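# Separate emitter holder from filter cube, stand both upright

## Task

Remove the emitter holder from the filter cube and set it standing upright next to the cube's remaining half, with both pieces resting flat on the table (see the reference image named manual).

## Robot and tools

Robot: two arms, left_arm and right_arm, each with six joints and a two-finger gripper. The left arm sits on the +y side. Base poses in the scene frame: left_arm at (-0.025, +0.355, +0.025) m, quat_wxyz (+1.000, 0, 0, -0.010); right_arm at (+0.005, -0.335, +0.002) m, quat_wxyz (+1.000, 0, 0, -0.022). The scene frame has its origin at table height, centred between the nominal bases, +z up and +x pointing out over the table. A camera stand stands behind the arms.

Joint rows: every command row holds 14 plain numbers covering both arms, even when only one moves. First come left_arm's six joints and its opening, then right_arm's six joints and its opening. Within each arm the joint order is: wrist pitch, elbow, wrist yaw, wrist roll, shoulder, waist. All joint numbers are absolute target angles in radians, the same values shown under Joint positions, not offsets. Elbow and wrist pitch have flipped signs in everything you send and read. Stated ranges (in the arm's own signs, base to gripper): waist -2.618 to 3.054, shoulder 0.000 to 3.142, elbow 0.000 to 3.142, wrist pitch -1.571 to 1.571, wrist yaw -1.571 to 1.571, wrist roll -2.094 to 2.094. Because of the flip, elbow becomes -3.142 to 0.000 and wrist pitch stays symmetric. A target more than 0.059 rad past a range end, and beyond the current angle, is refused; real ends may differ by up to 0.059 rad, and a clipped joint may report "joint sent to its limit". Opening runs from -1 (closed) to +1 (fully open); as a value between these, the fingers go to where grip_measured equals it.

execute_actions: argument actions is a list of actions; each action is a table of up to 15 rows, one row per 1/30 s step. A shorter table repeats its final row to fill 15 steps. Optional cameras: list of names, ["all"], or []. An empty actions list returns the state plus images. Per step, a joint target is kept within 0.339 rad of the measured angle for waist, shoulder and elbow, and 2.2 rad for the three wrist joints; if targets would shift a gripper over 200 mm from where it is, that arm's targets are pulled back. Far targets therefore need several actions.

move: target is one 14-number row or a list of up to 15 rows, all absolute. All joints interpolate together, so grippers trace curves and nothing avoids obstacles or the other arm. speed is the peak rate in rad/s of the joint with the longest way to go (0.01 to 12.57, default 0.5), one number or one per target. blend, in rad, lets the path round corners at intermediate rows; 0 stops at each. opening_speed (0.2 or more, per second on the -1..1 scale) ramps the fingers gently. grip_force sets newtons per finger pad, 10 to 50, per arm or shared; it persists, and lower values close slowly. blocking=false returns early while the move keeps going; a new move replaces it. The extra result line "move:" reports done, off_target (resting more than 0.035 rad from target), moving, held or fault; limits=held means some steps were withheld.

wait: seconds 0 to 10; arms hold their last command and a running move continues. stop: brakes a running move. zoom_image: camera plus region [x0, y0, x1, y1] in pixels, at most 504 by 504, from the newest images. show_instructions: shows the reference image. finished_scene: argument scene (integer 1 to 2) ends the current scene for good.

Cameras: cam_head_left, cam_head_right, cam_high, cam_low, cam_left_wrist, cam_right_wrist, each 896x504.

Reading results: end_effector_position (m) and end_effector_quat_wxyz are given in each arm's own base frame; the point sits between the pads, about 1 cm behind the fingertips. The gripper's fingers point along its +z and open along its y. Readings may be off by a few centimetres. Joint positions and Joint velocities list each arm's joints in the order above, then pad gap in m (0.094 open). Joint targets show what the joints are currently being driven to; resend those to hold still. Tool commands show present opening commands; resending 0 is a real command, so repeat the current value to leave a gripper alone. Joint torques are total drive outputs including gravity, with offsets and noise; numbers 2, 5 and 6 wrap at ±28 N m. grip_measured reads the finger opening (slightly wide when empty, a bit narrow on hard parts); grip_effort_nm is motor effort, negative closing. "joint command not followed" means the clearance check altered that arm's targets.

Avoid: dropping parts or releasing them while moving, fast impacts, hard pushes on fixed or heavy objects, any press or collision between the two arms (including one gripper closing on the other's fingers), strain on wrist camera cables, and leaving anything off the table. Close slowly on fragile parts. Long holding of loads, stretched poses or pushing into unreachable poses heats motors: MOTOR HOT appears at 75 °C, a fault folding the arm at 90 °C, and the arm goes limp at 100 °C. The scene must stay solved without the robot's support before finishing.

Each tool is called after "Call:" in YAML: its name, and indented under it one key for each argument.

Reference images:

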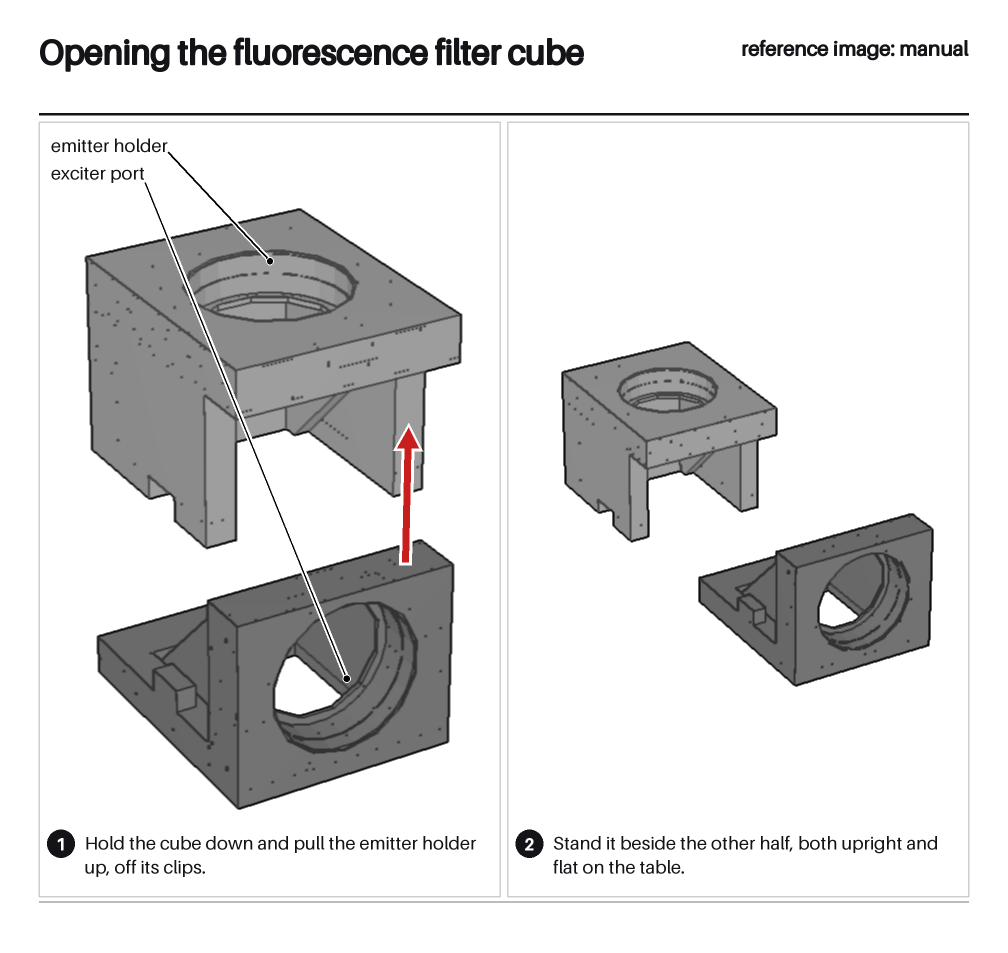

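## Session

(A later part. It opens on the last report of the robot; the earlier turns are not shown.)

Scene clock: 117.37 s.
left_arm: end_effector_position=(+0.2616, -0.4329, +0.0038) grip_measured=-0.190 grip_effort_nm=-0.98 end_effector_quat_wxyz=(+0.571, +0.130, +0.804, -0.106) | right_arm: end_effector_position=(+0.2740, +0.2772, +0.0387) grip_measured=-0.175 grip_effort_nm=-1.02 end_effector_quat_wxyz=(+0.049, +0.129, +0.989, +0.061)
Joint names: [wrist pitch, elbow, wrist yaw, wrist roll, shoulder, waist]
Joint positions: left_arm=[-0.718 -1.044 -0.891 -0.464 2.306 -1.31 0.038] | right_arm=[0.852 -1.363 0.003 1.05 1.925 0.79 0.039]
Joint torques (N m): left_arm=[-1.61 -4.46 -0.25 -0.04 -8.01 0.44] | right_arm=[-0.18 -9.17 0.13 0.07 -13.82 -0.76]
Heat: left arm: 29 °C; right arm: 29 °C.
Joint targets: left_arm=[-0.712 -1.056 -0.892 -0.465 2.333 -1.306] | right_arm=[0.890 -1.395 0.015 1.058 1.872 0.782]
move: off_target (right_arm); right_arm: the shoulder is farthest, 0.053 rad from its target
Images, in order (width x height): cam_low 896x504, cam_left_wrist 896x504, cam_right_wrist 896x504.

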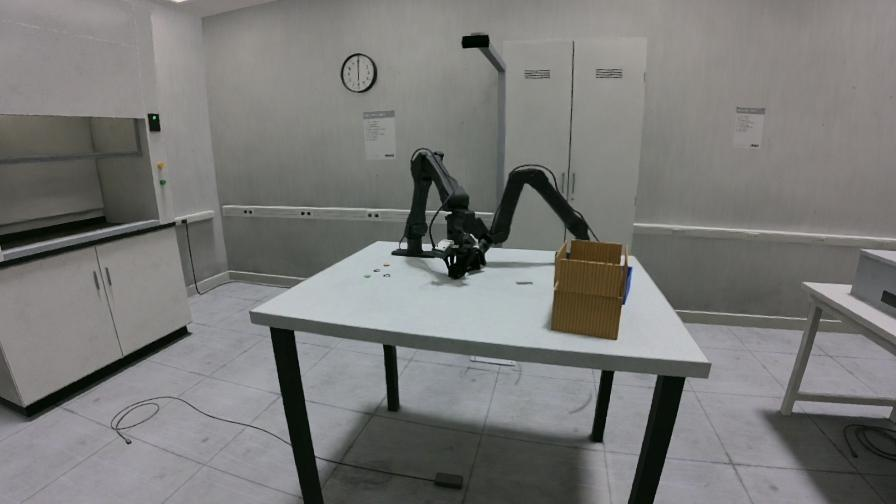

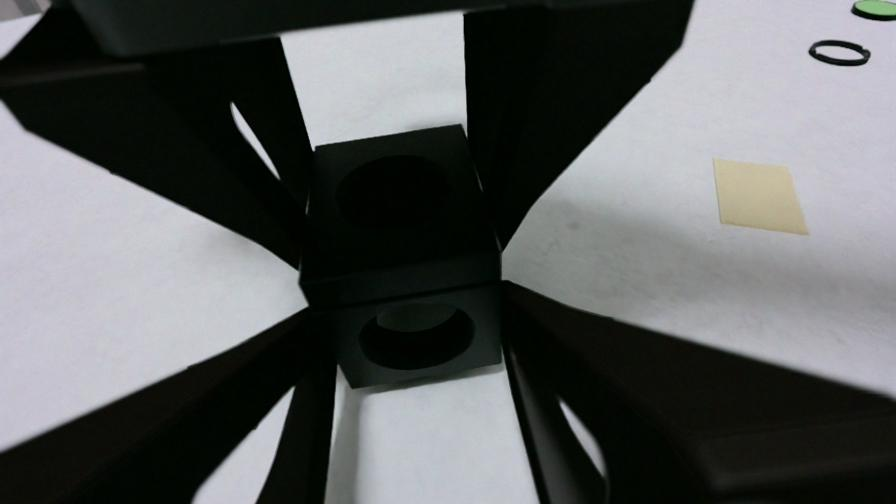

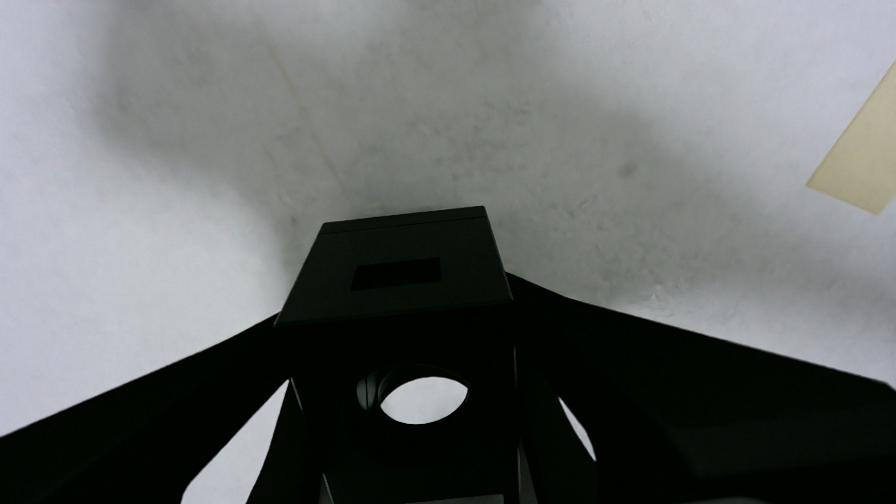

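Call:
move:
  target:
    - [-0.747, -1.061, -0.892, -0.465, 2.374, -1.306, -0.3, 0.890, -1.395, 0.015, 1.058, 1.872, 0.782, -0.3]
    - [-0.747, -1.061, -0.892, -0.465, 2.374, -1.306, -0.3, 0.950, -1.445, 0.015, 1.058, 1.84, 0.782, -0.3]
  speed: 0.1
  blend: 0.02
  cameras: ["cam_low", "cam_right_wrist", "cam_left_wrist"]

Call:
zoom_image:
  camera: "cam_low"
  region: [425, 215, 495, 285]

Scene clock: 120.10 s.
left_arm: end_effector_position=(+0.2654, -0.4399, +0.0115) grip_measured=-0.190 grip_effort_nm=-0.98 end_effector_quat_wxyz=(+0.588, +0.112, +0.792, -0.123) | right_arm: end_effector_position=(+0.2770, +0.2710, +0.0494) grip_measured=-0.175 grip_effort_nm=-1.02 end_effector_quat_wxyz=(+0.059, +0.127, +0.989, +0.044)
Joint names: [wrist pitch, elbow, wrist yaw, wrist roll, shoulder, waist]
Joint positions: left_arm=[-0.799 -1.061 -0.908 -0.447 2.331 -1.31 0.038] | right_arm=[0.909 -1.398 0.04 1.043 1.917 0.79 0.039]
Joint torques (N m): left_arm=[-1.18 -3.52 -0.07 -0.22 -6.98 0.38] | right_arm=[-0.15 -10.67 -0.26 0.15 -15.88 -0.7]
Heat: left arm: 29 °C; right arm: 29 °C.
Joint targets: left_arm=[-0.747 -1.061 -0.892 -0.465 2.374 -1.306] | right_arm=[0.950 -1.445 0.015 1.058 1.840 0.782]
move: off_target (left_arm, right_arm); left_arm: the wrist pitch is farthest, 0.052 rad from its target; right_arm: the shoulder is farthest, 0.077 rad from its target
Images, in order (width x height): cam_low 896x504, cam_left_wrist 896x504, cam_right_wrist 896x504.

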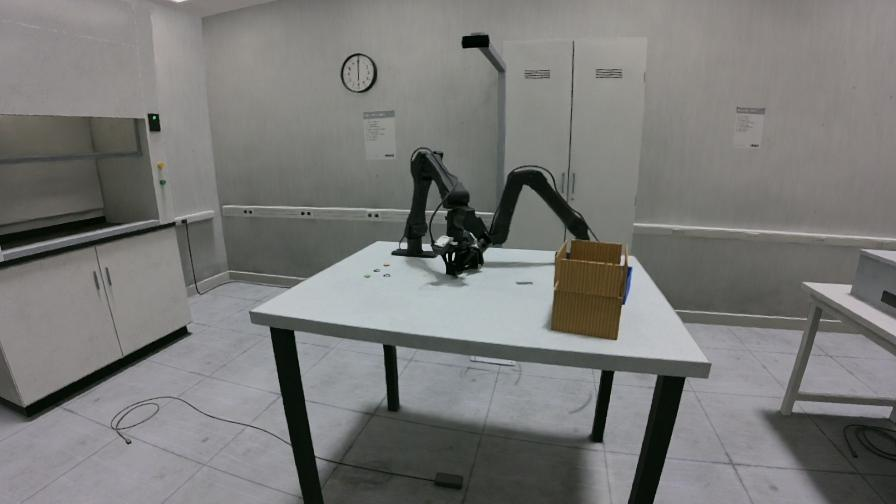

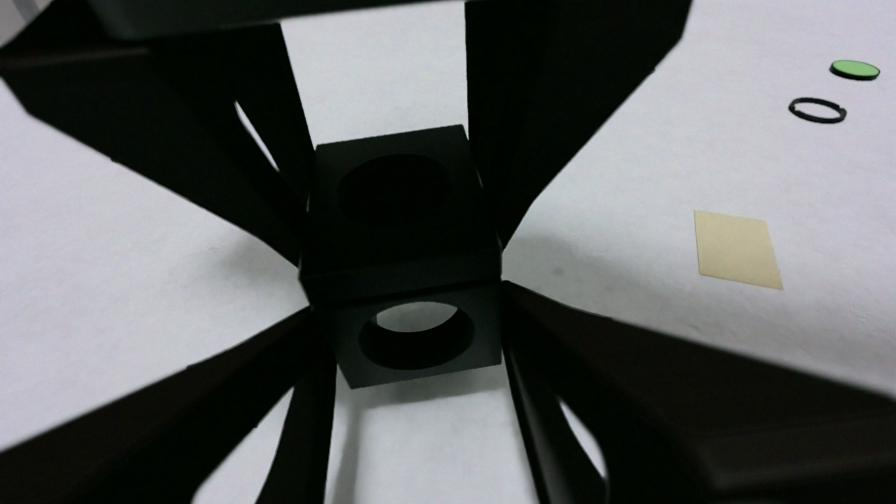

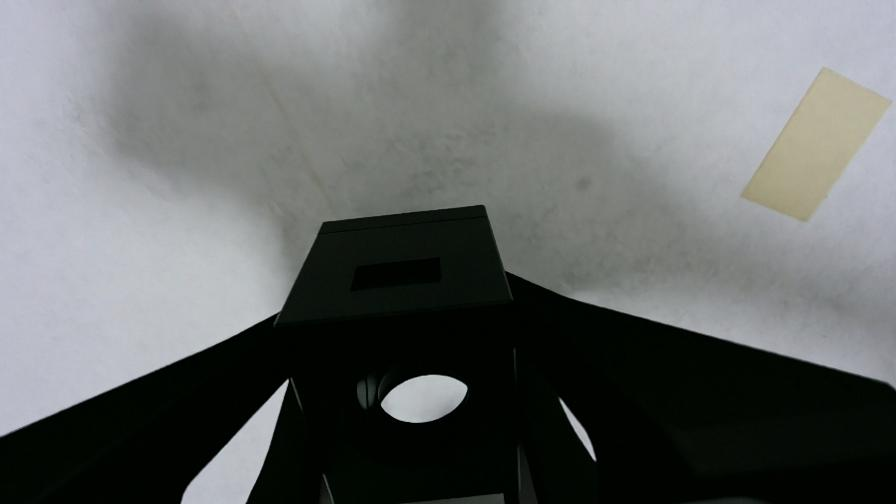

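Scaled by 7.200 from the camera's 896x504 image, which has a finer 1280x720 frame.

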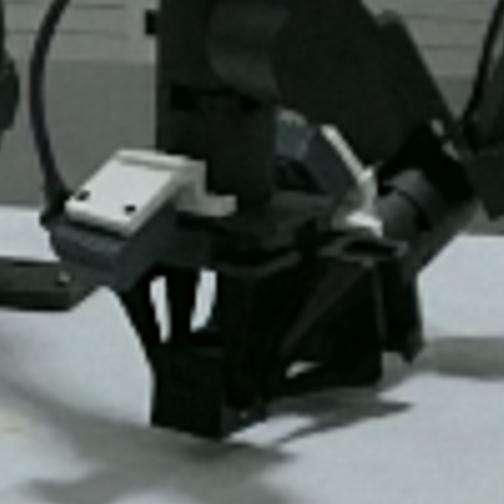

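Call:
move:
  target:
    - [-0.58,-1.061,-0.892,-0.465,2.43,-1.306,-0.3,0.950,-1.445,0.015,1.058,1.840,0.782,-0.3]
  speed: 0.15
  cameras: ["cam_left_wrist","cam_low"]

Scene clock: 124.87 s.
left_arm: end_effector_position=(+0.2650, -0.4351, -0.0043) grip_measured=-0.190 grip_effort_nm=-0.98 end_effector_quat_wxyz=(+0.579, +0.127, +0.800, -0.093) | right_arm: end_effector_position=(+0.2786, +0.2792, +0.0717) grip_measured=-0.175 grip_effort_nm=-1.02 end_effector_quat_wxyz=(+0.064, +0.129, +0.987, +0.075)
Joint names: [wrist pitch, elbow, wrist yaw, wrist roll, shoulder, waist]
Joint positions: left_arm=[-0.731 -1.079 -0.922 -0.452 2.355 -1.312 0.038] | right_arm=[0.922 -1.422 0.011 1.048 1.875 0.789 0.039]
Joint torques (N m): left_arm=[-0.15 -2.15 0.05 -0.18 -4.82 0.5] | right_arm=[-0.37 -8.36 0.03 0.09 -11.96 -0.62]
Heat: left arm: 28 °C; right arm: 30 °C.
Joint targets: left_arm=[-0.580 -1.061 -0.892 -0.465 2.430 -1.306] | right_arm=[0.950 -1.445 0.015 1.058 1.840 0.782]
move: off_target (left_arm); left_arm: the wrist pitch is farthest, 0.151 rad from its target
Images, in order (width x height): cam_low 896x504, cam_left_wrist 896x504.

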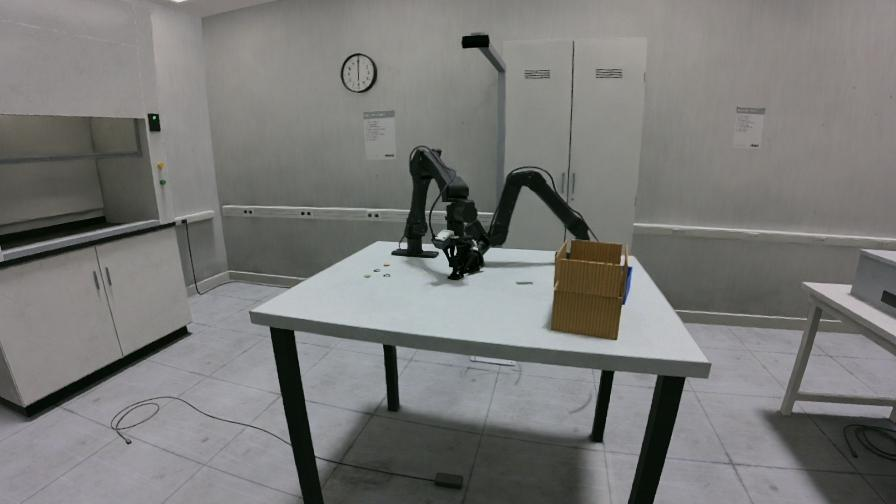

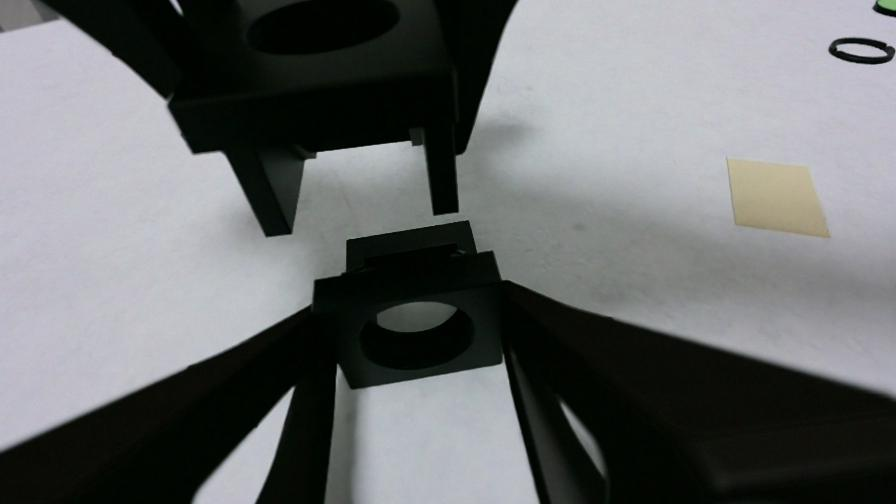

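Call:
move:
  target:
    - [-0.66,-1.056,-0.892,-0.465,2.345,-1.306,-0.3,1.07,-1.54,0.015,1.058,1.840,0.782,-0.3]
  speed: 0.15
  cameras: ["all"]

Call:
zoom_image:
  camera: "cam_left_wrist"
  region: [200, 150, 620, 420]

Scene clock: 128.77 s.
left_arm: end_effector_position=(+0.2651, -0.4358, -0.0028) grip_measured=-0.190 grip_effort_nm=-0.97 end_effector_quat_wxyz=(+0.579, +0.125, +0.800, -0.095) | right_arm: end_effector_position=(+0.2767, +0.2772, +0.0929) grip_measured=-0.175 grip_effort_nm=-1.02 end_effector_quat_wxyz=(+0.056, +0.129, +0.988, +0.064)
Joint names: [wrist pitch, elbow, wrist yaw, wrist roll, shoulder, waist]
Joint positions: left_arm=[-0.734 -1.08 -0.921 -0.452 2.353 -1.312 0.038] | right_arm=[1.038 -1.512 0.011 1.048 1.875 0.789 0.039]
Joint torques (N m): left_arm=[-0.92 -1.74 0.03 -0.19 -10.61 0.53] | right_arm=[-0.32 -8.92 0.05 0.09 -12.01 -0.68]
Heat: left arm: 27 °C; right arm: 29 °C.
Joint targets: left_arm=[-0.660 -1.056 -0.892 -0.465 2.345 -1.306] | right_arm=[1.070 -1.540 0.015 1.058 1.840 0.782]
move: off_target (left_arm); left_arm: the wrist pitch is farthest, 0.074 rad from its target

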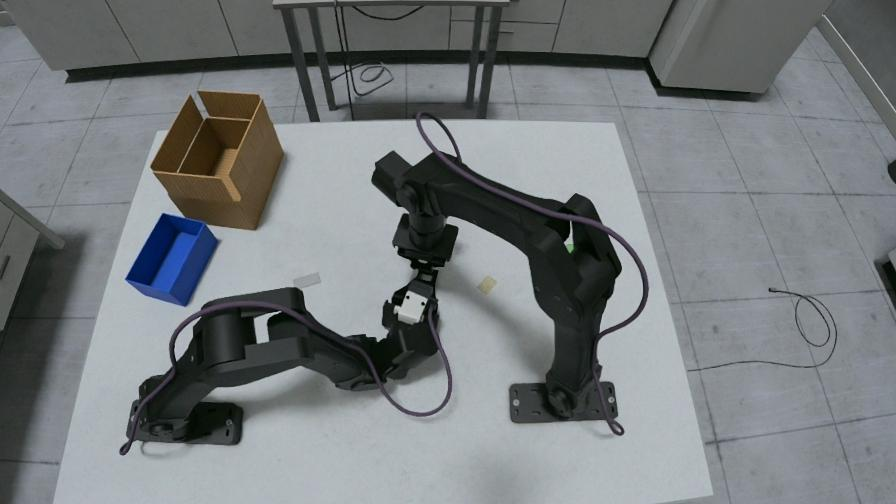

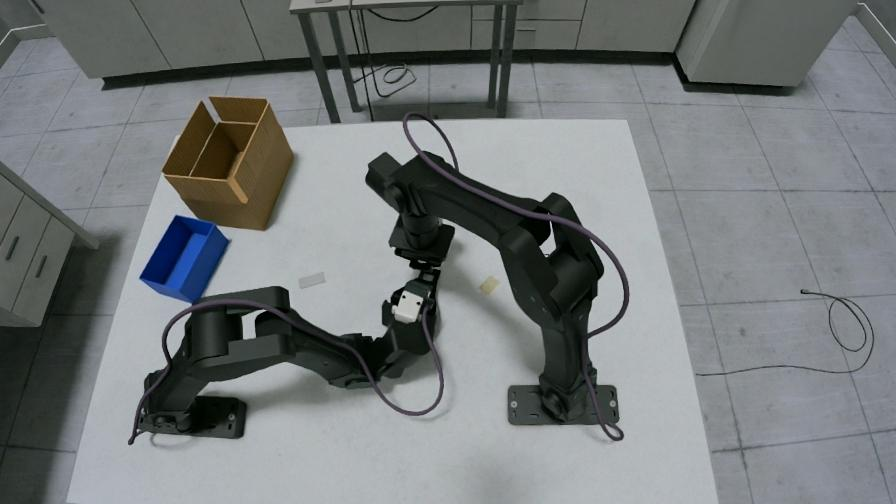

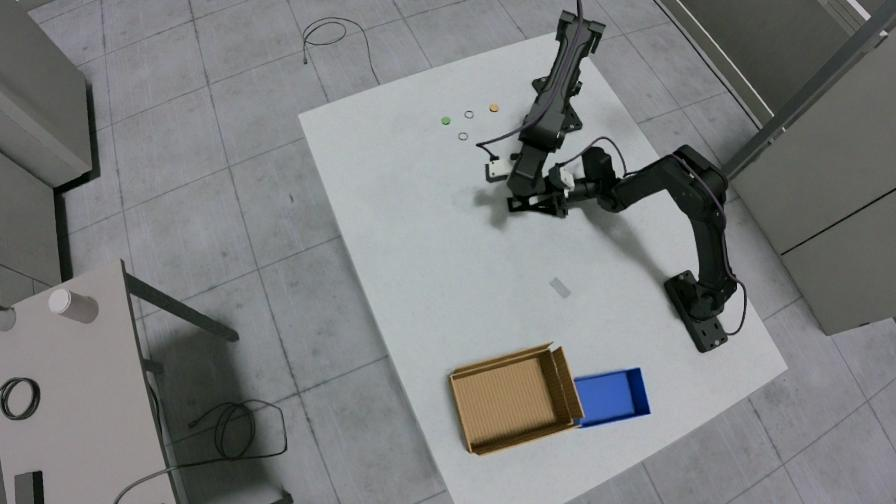

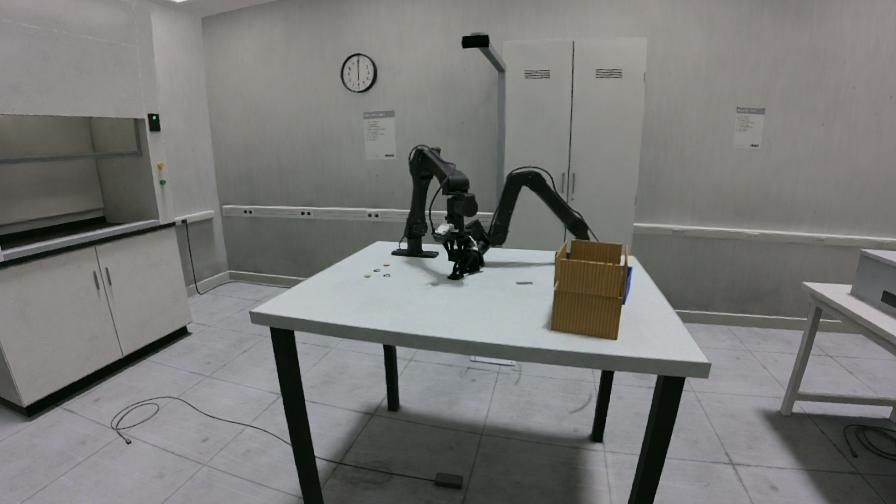

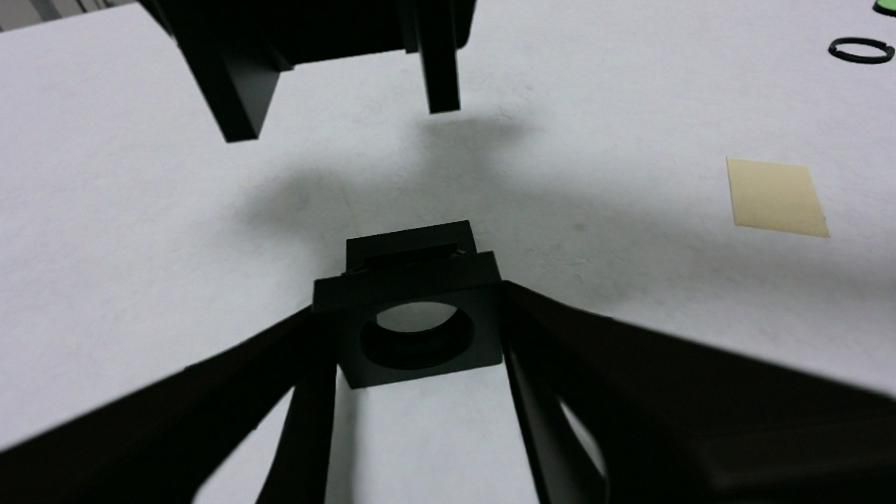

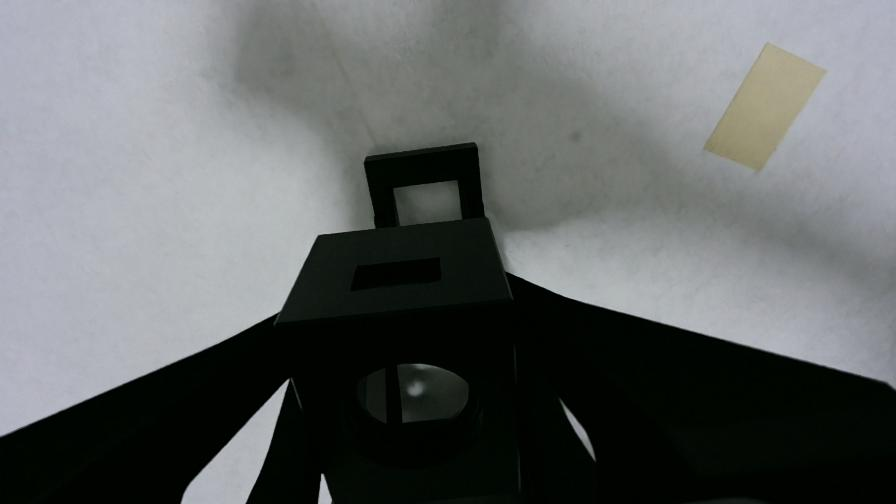

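Scaled by 1.200 from the camera's 896x504 image, which has a finer 1280x720 frame.

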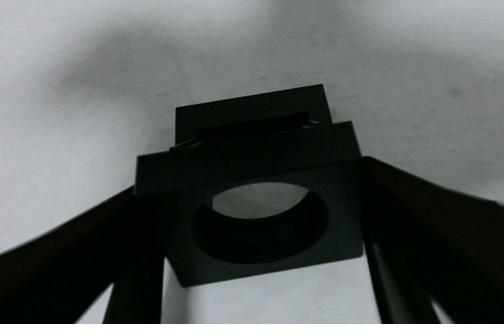

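Call:
move:
  target:
    - [-0.735,-1.095,-0.905,-0.460,2.345,-1.308,-0.3,1.07,-1.54,0.015,1.058,1.840,0.49,-0.3]
  speed: 0.3
  cameras: ["cam_left_wrist","cam_right_wrist","cam_high"]

Call:
zoom_image:
  camera: "cam_left_wrist"
  region: [250, 180, 600, 420]

Scene clock: 132.70 s.
left_arm: end_effector_position=(+0.2654, -0.4361, -0.0015) grip_measured=-0.190 grip_effort_nm=-0.98 end_effector_quat_wxyz=(+0.581, +0.123, +0.799, -0.097) | right_arm: end_effector_position=(+0.3458, +0.1838, +0.0929) grip_measured=-0.175 grip_effort_nm=-1.02 end_effector_quat_wxyz=(+0.064, +0.275, +0.958, +0.056)
Joint names: [wrist pitch, elbow, wrist yaw, wrist roll, shoulder, waist]
Joint positions: left_arm=[-0.741 -1.08 -0.924 -0.452 2.353 -1.312 0.038] | right_arm=[1.038 -1.512 0.008 1.049 1.875 0.49 0.039]
Joint torques (N m): left_arm=[-1.61 -4.7 -0.07 -0.13 -10.59 0.35] | right_arm=[-0.29 -8.91 0.09 0.09 -12.05 -0.1]
Heat: left arm: 27 °C; right arm: 29 °C.
Joint targets: left_arm=[-0.735 -1.095 -0.905 -0.460 2.345 -1.308] | right_arm=[1.070 -1.540 0.015 1.058 1.840 0.490]
move: done
Images, in order (width x height): cam_high 896x504, cam_left_wrist 896x504, cam_right_wrist 896x504.

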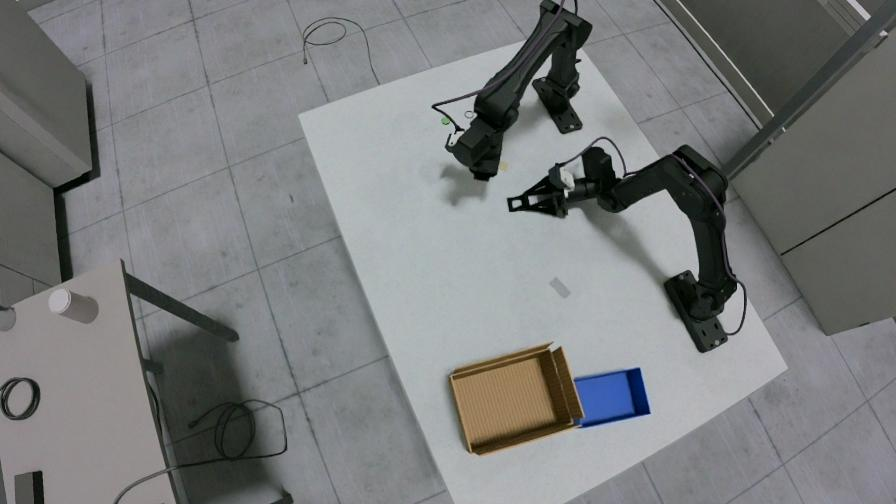

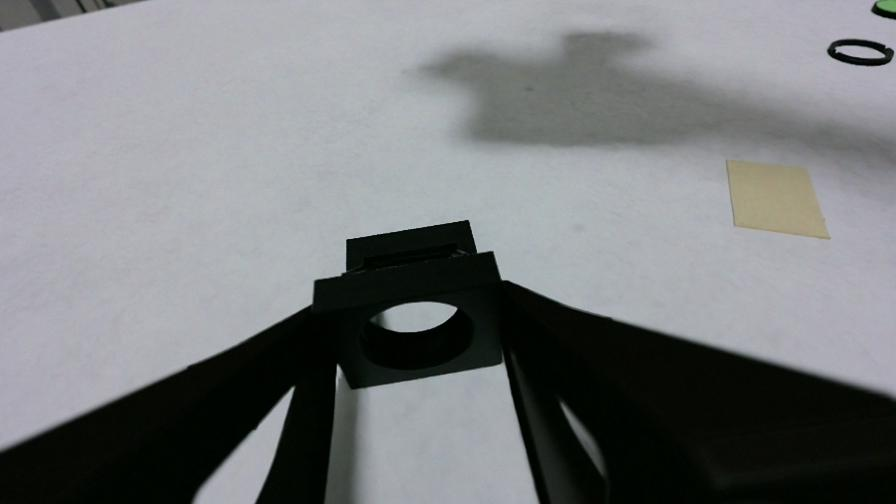

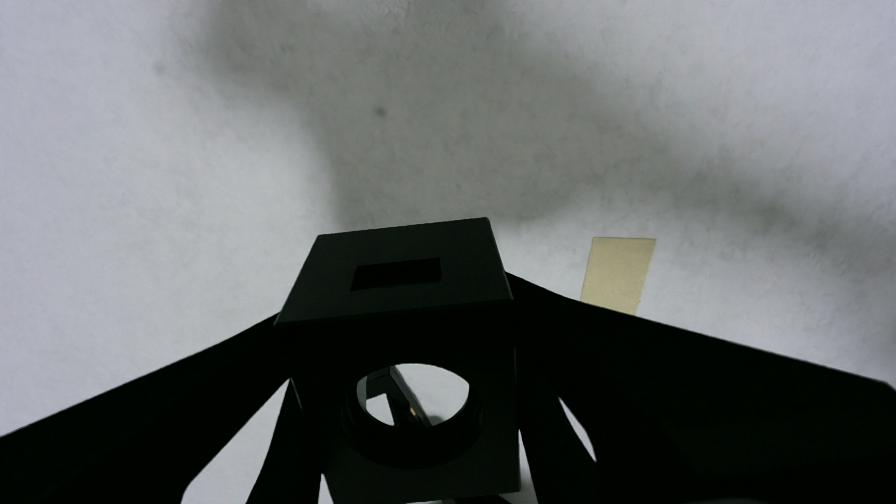

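Scaled by 1.440 from the camera's 896x504 image, which has a finer 1280x720 frame.

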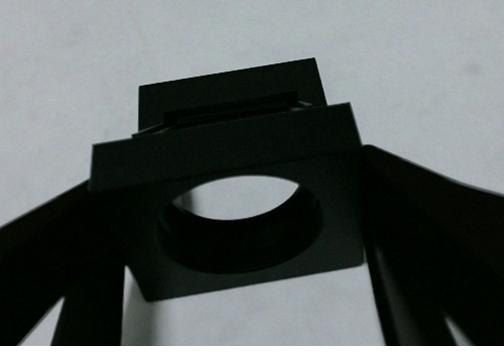

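Call:
move:
  target:
    - [-0.695,-1.045,-0.885,-0.467,2.318,-1.308,-0.3,1.07,-1.54,0.015,1.058,1.840,0.49,-0.3]
    - [-0.695,-1.045,-0.885,-0.467,2.318,-1.308,0.2,1.07,-1.54,0.015,1.058,1.840,0.49,-0.3]
  speed: 0.15
  opening_speed: 0.8
  cameras: ["cam_left_wrist"]

Call:
zoom_image:
  camera: "cam_left_wrist"
  region: [250, 180, 600, 420]

Scene clock: 137.27 s.
left_arm: end_effector_position=(+0.2610, -0.4323, -0.0083) grip_measured=+0.198 grip_effort_nm=0.14 end_effector_quat_wxyz=(+0.568, +0.137, +0.805, -0.097) | right_arm: end_effector_position=(+0.3458, +0.1838, +0.0929) grip_measured=-0.175 grip_effort_nm=-1.02 end_effector_quat_wxyz=(+0.064, +0.275, +0.958, +0.056)
Joint names: [wrist pitch, elbow, wrist yaw, wrist roll, shoulder, waist]
Joint positions: left_arm=[-0.723 -1.054 -0.894 -0.46 2.341 -1.312 0.056] | right_arm=[1.038 -1.512 0.008 1.049 1.875 0.49 0.039]
Joint torques (N m): left_arm=[-1.37 -2.81 -0.16 -0.1 -11.58 0.32] | right_arm=[-0.29 -8.92 0.08 0.09 -12.05 -0.06]
Heat: left arm: 27 °C; right arm: 29 °C.
Joint targets: left_arm=[-0.695 -1.045 -0.885 -0.467 2.318 -1.308] | right_arm=[1.070 -1.540 0.015 1.058 1.840 0.490]
move: done; target 2's new numbers were sent with left_arm's wrist pitch 0.046 rad from that target
Images, in order (width x height): cam_left_wrist 896x504.

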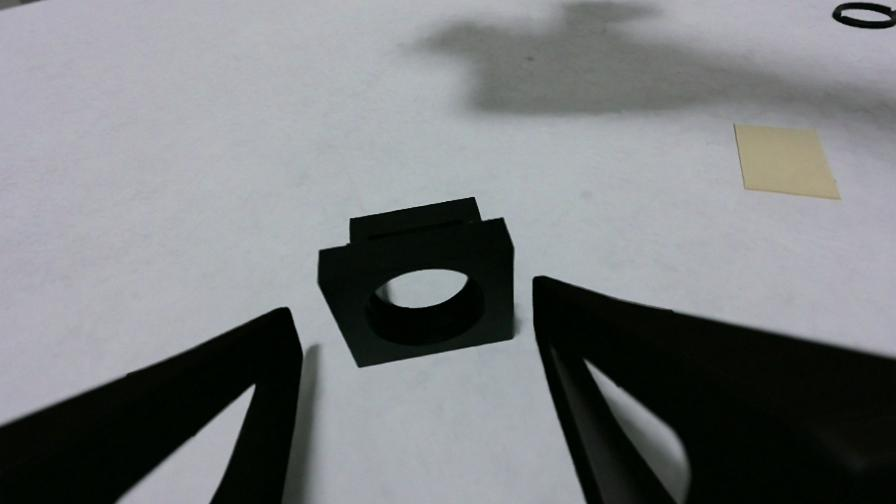

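Scaled by 1.440 from the camera's 896x504 image, which has a finer 1280x720 frame.

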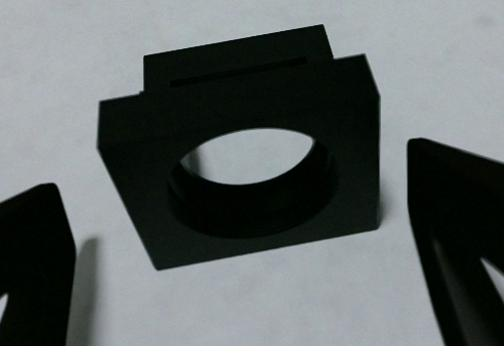

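Call:
move:
  target:
    - [-0.568,-0.990,-1.024,-0.627,2.251,-1.433,0.3,1.04,-1.50,0.015,1.058,1.86,0.49,-0.3]
    - [-0.487,-0.819,-1.049,-0.686,2.063,-1.455,0.3,0.852,-1.333,0.015,1.058,1.918,0.49,-0.3]
  speed: [0.15,0.25]
  blend: [0.03,0]
  cameras: ["cam_left_wrist","cam_right_wrist","cam_high","cam_head_right"]

Call:
zoom_image:
  camera: "cam_high"
  region: [400, 80, 640, 260]

Call:
zoom_image:
  camera: "cam_head_right"
  region: [380, 180, 620, 340]

Scene clock: 141.03 s.
left_arm: end_effector_position=(+0.2039, -0.3775, +0.0179) grip_measured=+0.298 grip_effort_nm=0.13 end_effector_quat_wxyz=(+0.563, +0.123, +0.814, -0.075) | right_arm: end_effector_position=(+0.3400, +0.1808, +0.0394) grip_measured=-0.175 grip_effort_nm=-1.02 end_effector_quat_wxyz=(+0.060, +0.275, +0.958, +0.052)
Joint names: [wrist pitch, elbow, wrist yaw, wrist roll, shoulder, waist]
Joint positions: left_arm=[-0.503 -0.828 -1.034 -0.674 2.097 -1.448 0.061] | right_arm=[0.845 -1.339 0.008 1.049 1.906 0.49 0.039]
Joint torques (N m): left_arm=[-1.24 -2.63 -0.51 -0.17 -10.71 -0.57] | right_arm=[-0.51 -5.23 0.08 0.09 -8.16 -0.03]
Heat: left arm: 27 °C; right arm: 28 °C.
Joint targets: left_arm=[-0.487 -0.819 -1.049 -0.686 2.063 -1.455] | right_arm=[0.852 -1.333 0.015 1.058 1.918 0.490]
move: done
Images, in order (width x height): cam_head_right 896x504, cam_high 896x504, cam_left_wrist 896x504, cam_right_wrist 896x504.

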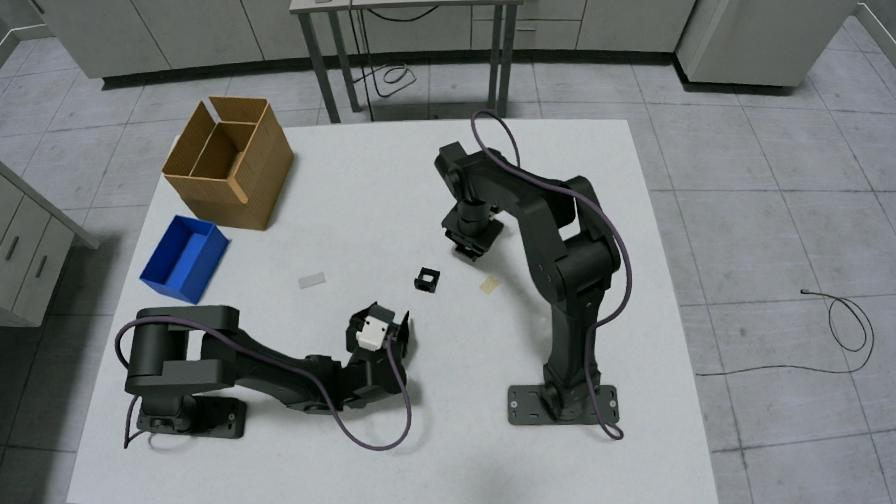

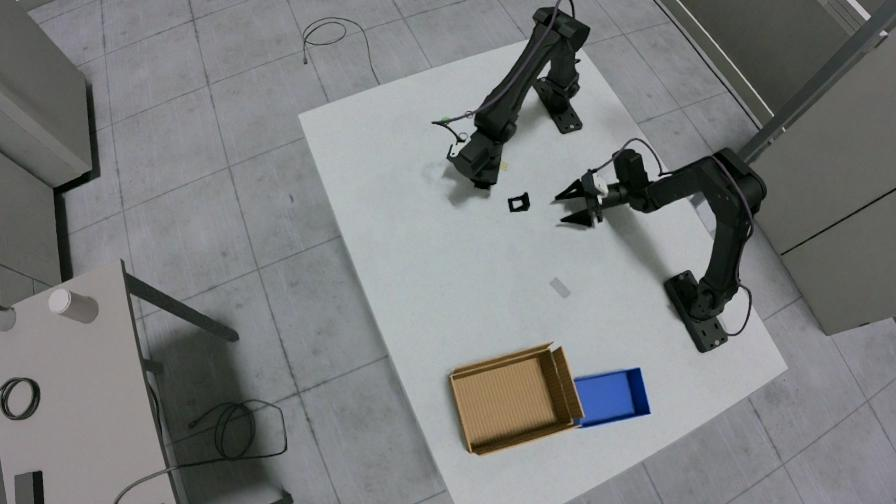

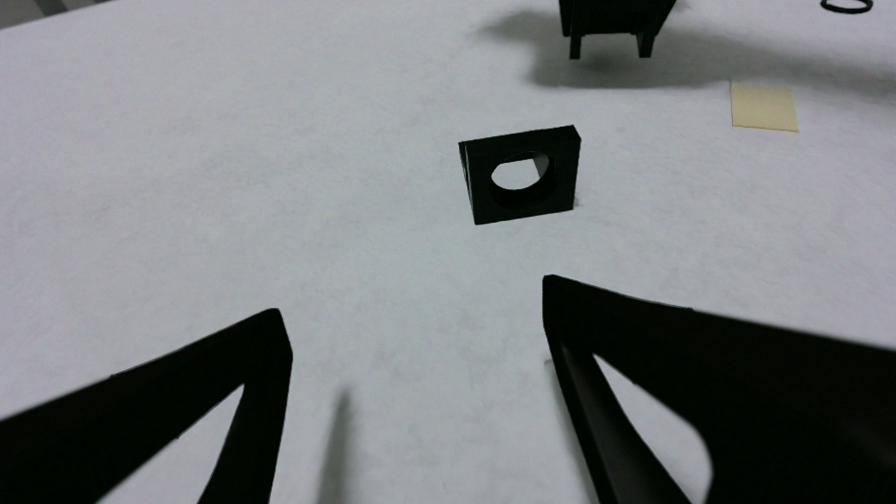

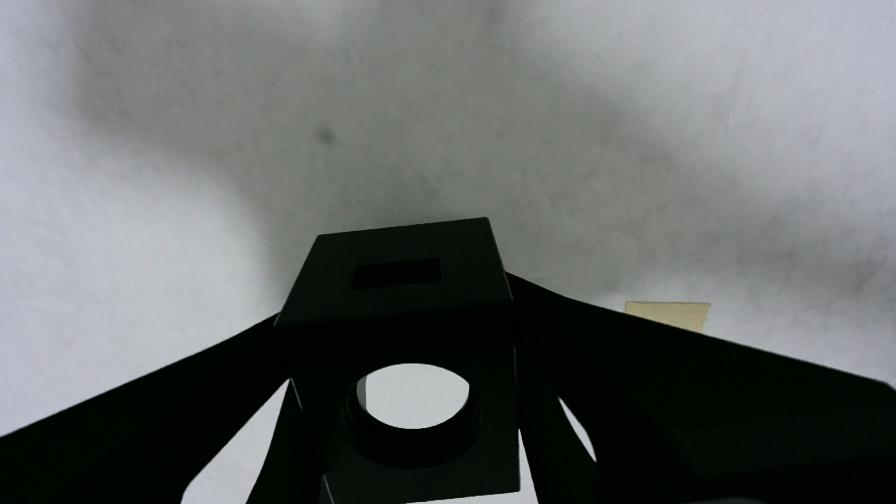

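Scaled by 2.100 from the camera's 896x504 image, which has a finer 1280x720 frame.

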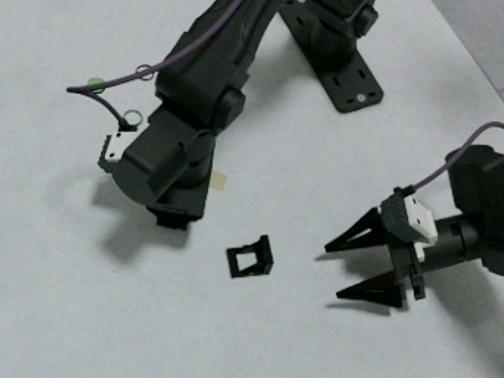

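Scaled by 2.100 from the camera's 896x504 image, which has a finer 1280x720 frame.

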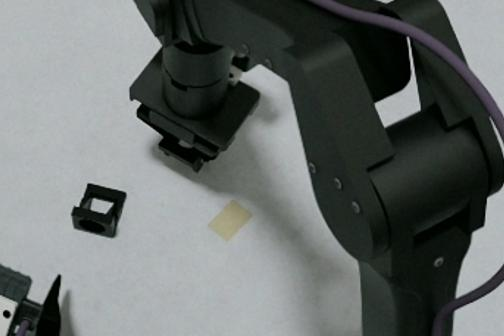

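Call:
move:
  target:
    - [-0.2,-1.0,-1.02,-0.65,1.9,-1.4,0.3,0.818,-1.328,0.015,1.058,1.941,0.49,-0.3]
  speed: 0.25
  cameras: ["cam_left_wrist","cam_right_wrist"]

Call:
zoom_image:
  camera: "cam_left_wrist"
  region: [480, 0, 760, 200]

Scene clock: 144.17 s.
left_arm: end_effector_position=(+0.2221, -0.3958, +0.0901) grip_measured=+0.298 grip_effort_nm=0.13 end_effector_quat_wxyz=(+0.564, +0.110, +0.815, -0.074) | right_arm: end_effector_position=(+0.3460, +0.1840, +0.0340) grip_measured=-0.175 grip_effort_nm=-1.02 end_effector_quat_wxyz=(+0.065, +0.275, +0.958, +0.057)
Joint names: [wrist pitch, elbow, wrist yaw, wrist roll, shoulder, waist]
Joint positions: left_arm=[-0.215 -0.981 -1.018 -0.652 1.933 -1.407 0.061] | right_arm=[0.811 -1.339 0.008 1.049 1.925 0.49 0.039]
Joint torques (N m): left_arm=[-1.36 -6.01 -0.35 -0.04 -10.56 0.57] | right_arm=[-0.54 -4.86 0.07 0.09 -7.99 -0.14]
Heat: left arm: 27 °C; right arm: 28 °C.
Joint targets: left_arm=[-0.200 -1.000 -1.020 -0.650 1.900 -1.400] | right_arm=[0.818 -1.328 0.015 1.058 1.941 0.490]
move: done
Images, in order (width x height): cam_left_wrist 896x504, cam_right_wrist 896x504.

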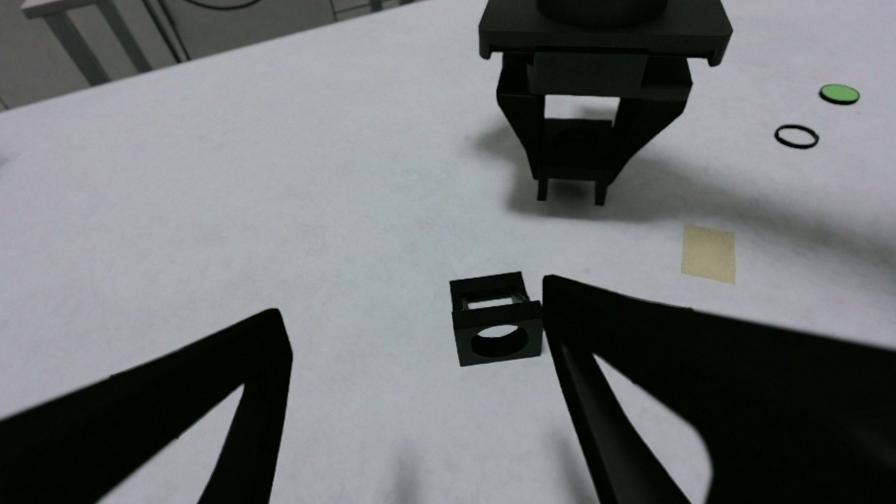

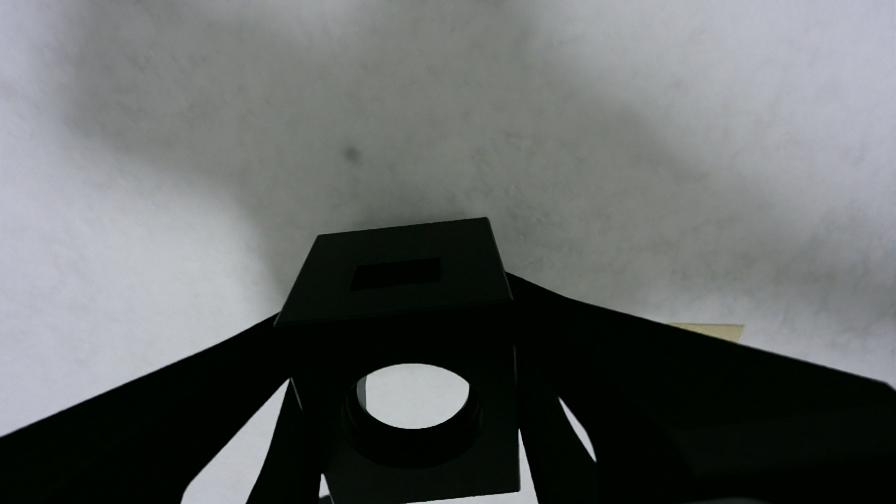

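Scaled by 1.800 from the camera's 896x504 image, which has a finer 1280x720 frame.

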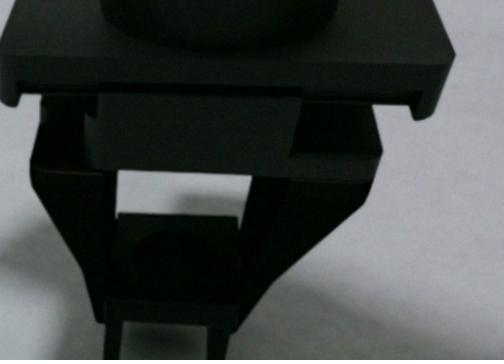

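Call:
move:
  target:
    - [-0.2,-1.0,-1.02,-0.65,1.9,-1.4,0.3,0.803,-1.328,0.015,1.058,1.956,0.49,-0.3]
  speed: 0.1
  cameras: ["cam_left_wrist"]

Call:
zoom_image:
  camera: "cam_left_wrist"
  region: [500, 130, 640, 230]

Scene clock: 145.53 s.
left_arm: end_effector_position=(+0.2220, -0.3958, +0.0900) grip_measured=+0.298 grip_effort_nm=0.13 end_effector_quat_wxyz=(+0.564, +0.111, +0.815, -0.074) | right_arm: end_effector_position=(+0.3481, +0.1851, +0.0291) grip_measured=-0.175 grip_effort_nm=-1.02 end_effector_quat_wxyz=(+0.065, +0.275, +0.958, +0.057)
Joint names: [wrist pitch, elbow, wrist yaw, wrist roll, shoulder, waist]
Joint positions: left_arm=[-0.215 -0.981 -1.017 -0.652 1.933 -1.407 0.061] | right_arm=[0.797 -1.339 0.008 1.049 1.939 0.49 0.039]
Joint torques (N m): left_arm=[-1.34 -5.97 -0.38 0 -10.55 0.58] | right_arm=[-0.55 -4.86 0.07 0.08 -8.05 -0.09]
Heat: left arm: 27 °C; right arm: 28 °C.
Joint targets: left_arm=[-0.200 -1.000 -1.020 -0.650 1.900 -1.400] | right_arm=[0.803 -1.328 0.015 1.058 1.956 0.490]
move: done
Images, in order (width x height): cam_left_wrist 896x504.

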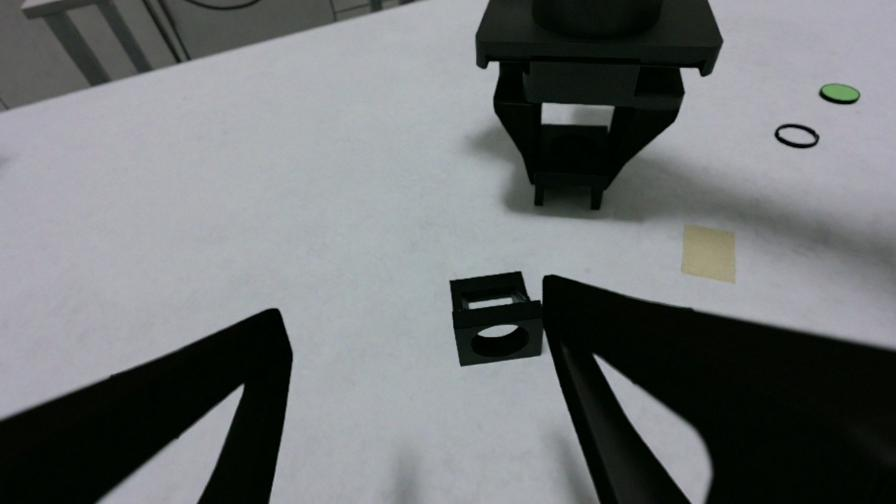

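Scaled by 3.600 from the camera's 896x504 image, which has a finer 1280x720 frame.

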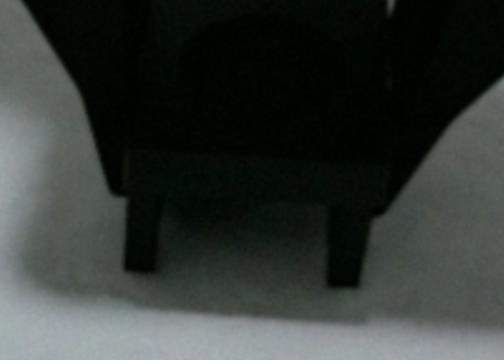

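Call:
move:
  target:
    - [-0.2,-1.0,-1.02,-0.65,1.9,-1.4,0.3,0.792,-1.328,0.015,1.058,1.967,0.49,-0.3]
  speed: 0.1
  cameras: ["cam_left_wrist"]

Call:
zoom_image:
  camera: "cam_left_wrist"
  region: [500, 130, 640, 230]

Scene clock: 147.17 s.
left_arm: end_effector_position=(+0.2220, -0.3958, +0.0900) grip_measured=+0.298 grip_effort_nm=0.13 end_effector_quat_wxyz=(+0.564, +0.111, +0.815, -0.074) | right_arm: end_effector_position=(+0.3490, +0.1855, +0.0263) grip_measured=-0.175 grip_effort_nm=-1.02 end_effector_quat_wxyz=(+0.065, +0.275, +0.958, +0.057)
Joint names: [wrist pitch, elbow, wrist yaw, wrist roll, shoulder, waist]
Joint positions: left_arm=[-0.215 -0.981 -1.017 -0.652 1.933 -1.407 0.061] | right_arm=[0.79 -1.339 0.008 1.049 1.948 0.49 0.039]
Joint torques (N m): left_arm=[-1.35 -5.94 -0.37 -0.01 -10.55 0.55] | right_arm=[-0.57 -4.82 0.07 0.08 -7.94 -0.06]
Heat: left arm: 27 °C; right arm: 28 °C.
Joint targets: left_arm=[-0.200 -1.000 -1.020 -0.650 1.900 -1.400] | right_arm=[0.792 -1.328 0.015 1.058 1.967 0.490]
move: done
Images, in order (width x height): cam_left_wrist 896x504.

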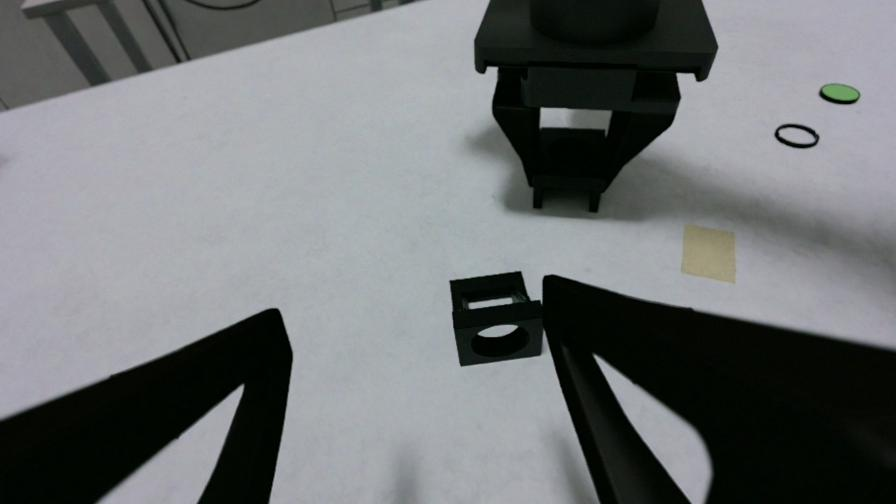

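Scaled by 3.600 from the camera's 896x504 image, which has a finer 1280x720 frame.

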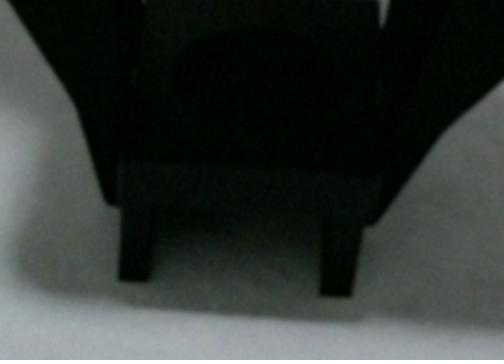

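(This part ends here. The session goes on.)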